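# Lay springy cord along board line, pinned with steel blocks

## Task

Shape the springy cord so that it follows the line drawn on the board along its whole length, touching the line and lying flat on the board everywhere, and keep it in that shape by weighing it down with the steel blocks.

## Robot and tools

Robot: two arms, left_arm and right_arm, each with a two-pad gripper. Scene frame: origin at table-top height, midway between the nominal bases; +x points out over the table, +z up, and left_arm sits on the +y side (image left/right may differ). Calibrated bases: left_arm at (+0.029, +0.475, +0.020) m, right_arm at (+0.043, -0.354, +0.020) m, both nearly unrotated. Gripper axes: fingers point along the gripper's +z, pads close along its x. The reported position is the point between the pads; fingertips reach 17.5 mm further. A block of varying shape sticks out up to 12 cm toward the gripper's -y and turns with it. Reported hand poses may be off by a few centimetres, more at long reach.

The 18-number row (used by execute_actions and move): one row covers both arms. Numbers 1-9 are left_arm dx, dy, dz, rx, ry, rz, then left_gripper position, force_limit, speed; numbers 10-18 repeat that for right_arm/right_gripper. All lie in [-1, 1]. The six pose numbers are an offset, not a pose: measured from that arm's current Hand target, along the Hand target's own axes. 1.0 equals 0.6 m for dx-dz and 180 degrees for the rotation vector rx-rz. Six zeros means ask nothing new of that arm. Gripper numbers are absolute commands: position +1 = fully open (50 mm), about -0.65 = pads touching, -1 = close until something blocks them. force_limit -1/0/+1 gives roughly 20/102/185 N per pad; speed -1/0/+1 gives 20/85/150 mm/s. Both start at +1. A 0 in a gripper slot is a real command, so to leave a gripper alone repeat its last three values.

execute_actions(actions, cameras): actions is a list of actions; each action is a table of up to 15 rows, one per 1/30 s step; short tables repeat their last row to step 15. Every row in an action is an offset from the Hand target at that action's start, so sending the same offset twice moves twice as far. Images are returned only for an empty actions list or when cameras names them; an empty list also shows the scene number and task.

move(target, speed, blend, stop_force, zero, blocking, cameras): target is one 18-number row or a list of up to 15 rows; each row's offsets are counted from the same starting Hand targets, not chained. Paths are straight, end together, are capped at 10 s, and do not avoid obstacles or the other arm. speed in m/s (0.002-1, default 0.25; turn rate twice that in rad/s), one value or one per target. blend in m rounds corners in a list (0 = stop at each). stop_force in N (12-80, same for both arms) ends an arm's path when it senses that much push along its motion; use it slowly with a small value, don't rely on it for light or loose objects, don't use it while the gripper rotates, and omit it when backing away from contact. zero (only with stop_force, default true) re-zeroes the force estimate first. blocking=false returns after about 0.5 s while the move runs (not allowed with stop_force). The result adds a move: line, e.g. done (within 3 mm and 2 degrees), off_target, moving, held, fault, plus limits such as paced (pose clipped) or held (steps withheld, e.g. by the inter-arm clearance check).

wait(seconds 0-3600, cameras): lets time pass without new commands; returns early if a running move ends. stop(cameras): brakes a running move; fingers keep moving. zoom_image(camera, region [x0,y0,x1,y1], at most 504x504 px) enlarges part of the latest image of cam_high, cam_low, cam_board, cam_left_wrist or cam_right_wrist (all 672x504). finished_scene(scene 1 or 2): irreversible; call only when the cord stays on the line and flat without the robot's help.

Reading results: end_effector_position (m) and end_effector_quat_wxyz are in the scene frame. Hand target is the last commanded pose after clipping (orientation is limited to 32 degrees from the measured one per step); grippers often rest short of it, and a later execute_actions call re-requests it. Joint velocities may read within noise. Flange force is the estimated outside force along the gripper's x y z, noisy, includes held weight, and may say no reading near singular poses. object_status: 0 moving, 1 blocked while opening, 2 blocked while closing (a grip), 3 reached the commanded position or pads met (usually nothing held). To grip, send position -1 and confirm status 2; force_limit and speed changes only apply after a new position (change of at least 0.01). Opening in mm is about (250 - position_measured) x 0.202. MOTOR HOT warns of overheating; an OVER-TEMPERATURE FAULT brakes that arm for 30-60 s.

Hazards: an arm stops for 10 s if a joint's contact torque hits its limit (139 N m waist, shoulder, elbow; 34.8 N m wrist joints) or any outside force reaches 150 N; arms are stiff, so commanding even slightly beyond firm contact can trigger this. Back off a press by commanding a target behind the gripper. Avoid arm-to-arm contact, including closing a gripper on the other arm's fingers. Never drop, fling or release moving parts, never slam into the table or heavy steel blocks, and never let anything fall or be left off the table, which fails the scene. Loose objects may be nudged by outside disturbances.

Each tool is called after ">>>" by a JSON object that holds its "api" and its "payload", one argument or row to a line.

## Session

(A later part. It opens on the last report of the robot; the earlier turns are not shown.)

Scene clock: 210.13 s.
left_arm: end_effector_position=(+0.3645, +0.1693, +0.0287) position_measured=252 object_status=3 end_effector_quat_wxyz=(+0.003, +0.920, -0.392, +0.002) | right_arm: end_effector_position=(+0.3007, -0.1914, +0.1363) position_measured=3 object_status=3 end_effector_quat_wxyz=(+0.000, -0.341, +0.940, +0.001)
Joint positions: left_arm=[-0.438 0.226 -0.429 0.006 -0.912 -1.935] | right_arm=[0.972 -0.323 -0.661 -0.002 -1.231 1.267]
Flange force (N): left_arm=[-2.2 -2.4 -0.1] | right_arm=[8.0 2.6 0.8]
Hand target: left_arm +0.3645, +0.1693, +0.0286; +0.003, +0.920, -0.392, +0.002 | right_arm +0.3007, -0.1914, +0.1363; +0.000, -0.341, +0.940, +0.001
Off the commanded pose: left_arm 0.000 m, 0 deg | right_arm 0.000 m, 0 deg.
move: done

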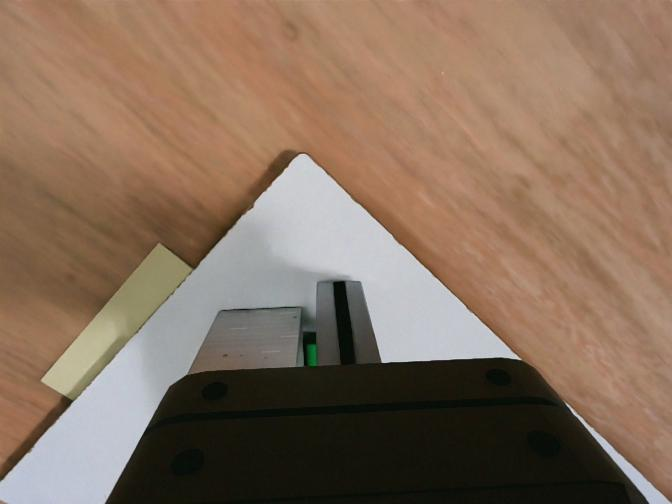

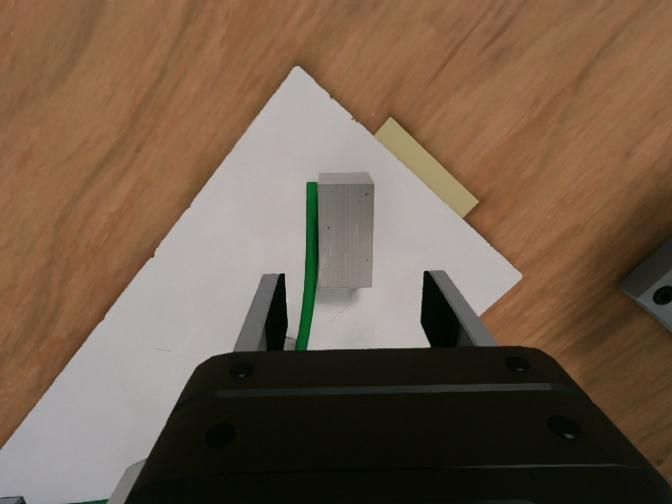

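>>> {"api": "move", "payload": {
  "target": [
    [0,-0.02,0,0,0,0,-1,-0.7,0,0,0,0,0,0,0,1,-0.7,-0.9],
    [0,-0.02,-0.2,0,0,0,-1,-0.7,0,0,0,-0.05,0,0,0,1,-0.7,-0.9],
    [-0.0467,0.035,-0.2,0,0,0,-1,-0.7,0,0,0,-0.05,0,0,0,1,-0.7,-0.9]
  ],
  "speed": 0.1,
  "cameras": ["cam_board","cam_left_wrist","cam_right_wrist"]
}}

>>> {"api": "zoom_image", "payload": {
  "camera": "cam_board",
  "region": [310, 150, 490, 290]
}}

>>> {"api": "zoom_image", "payload": {
  "camera": "cam_board",
  "region": [140, 140, 320, 260]
}}

>>> {"api": "zoom_image", "payload": {
  "camera": "cam_left_wrist",
  "region": [270, 120, 470, 360]
}}

Scene clock: 216.30 s.
left_arm: end_effector_position=(+0.3299, +0.1757, +0.1486) position_measured=252 object_status=3 end_effector_quat_wxyz=(+0.003, +0.920, -0.392, +0.002) | right_arm: end_effector_position=(+0.3007, -0.1915, +0.1663) position_measured=3 object_status=3 end_effector_quat_wxyz=(+0.000, -0.341, +0.940, +0.001)
Joint positions: left_arm=[-0.461 0 -0.362 0.005 -1.204 -1.91] | right_arm=[0.972 -0.349 -0.606 -0.002 -1.313 1.267]
Flange force (N): left_arm=[3.2 -0.5 -0.7] | right_arm=[7.3 2.3 1.7]
Hand target: left_arm +0.3298, +0.1757, +0.1486; +0.003, +0.920, -0.392, +0.002 | right_arm +0.3007, -0.1915, +0.1663; +0.000, -0.341, +0.940, +0.001
Off the commanded pose: left_arm 0.000 m, 0 deg | right_arm 0.000 m, 0 deg.
move: done

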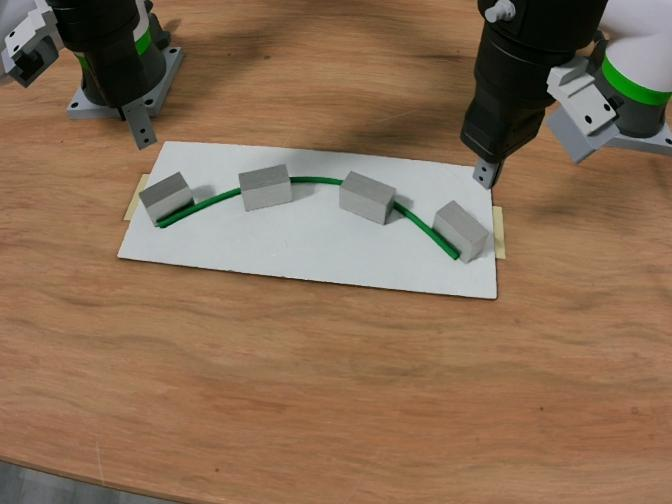

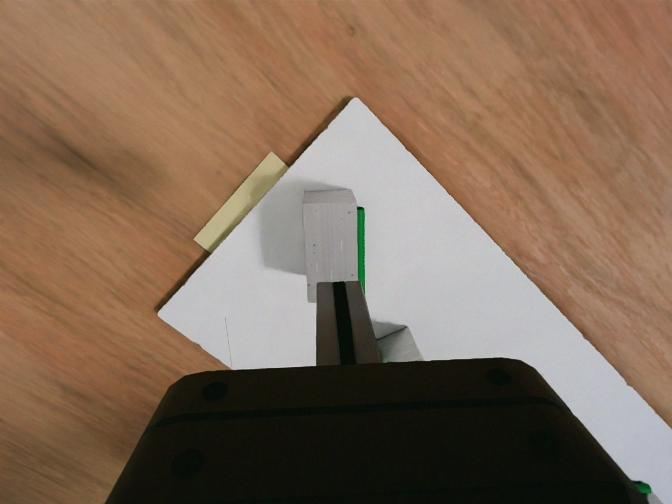

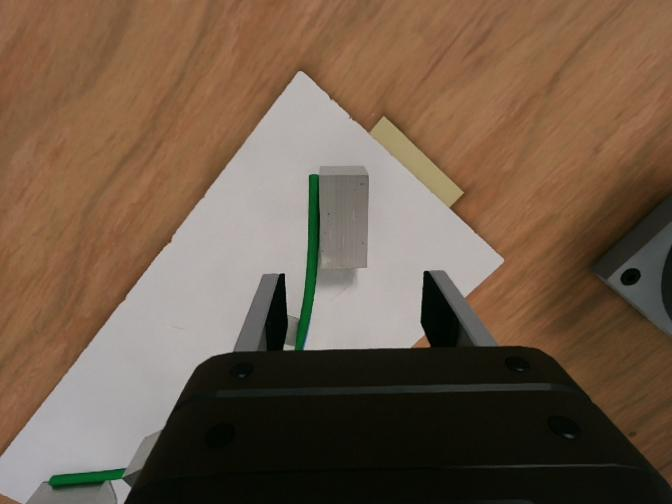

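Scaled by 2.800.

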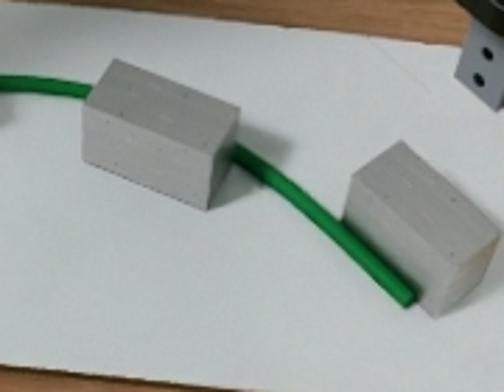

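Scaled by 2.800.

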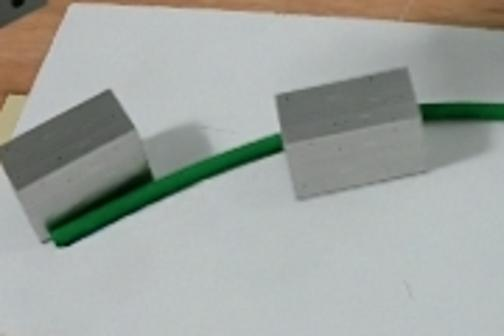

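Scaled by 2.100.

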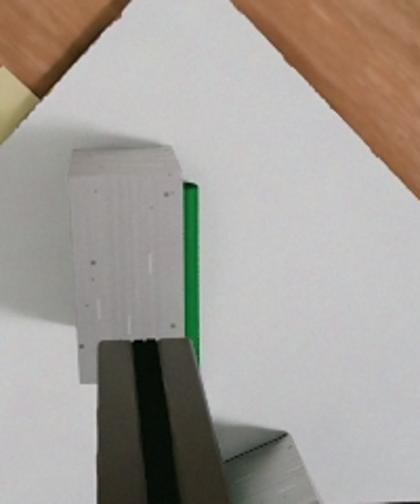

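No line is visible anywhere, so the cord covers it.

>>> {"api": "finished_scene", "payload": {
  "scene": 2
}}

The scene is finished: the task was done.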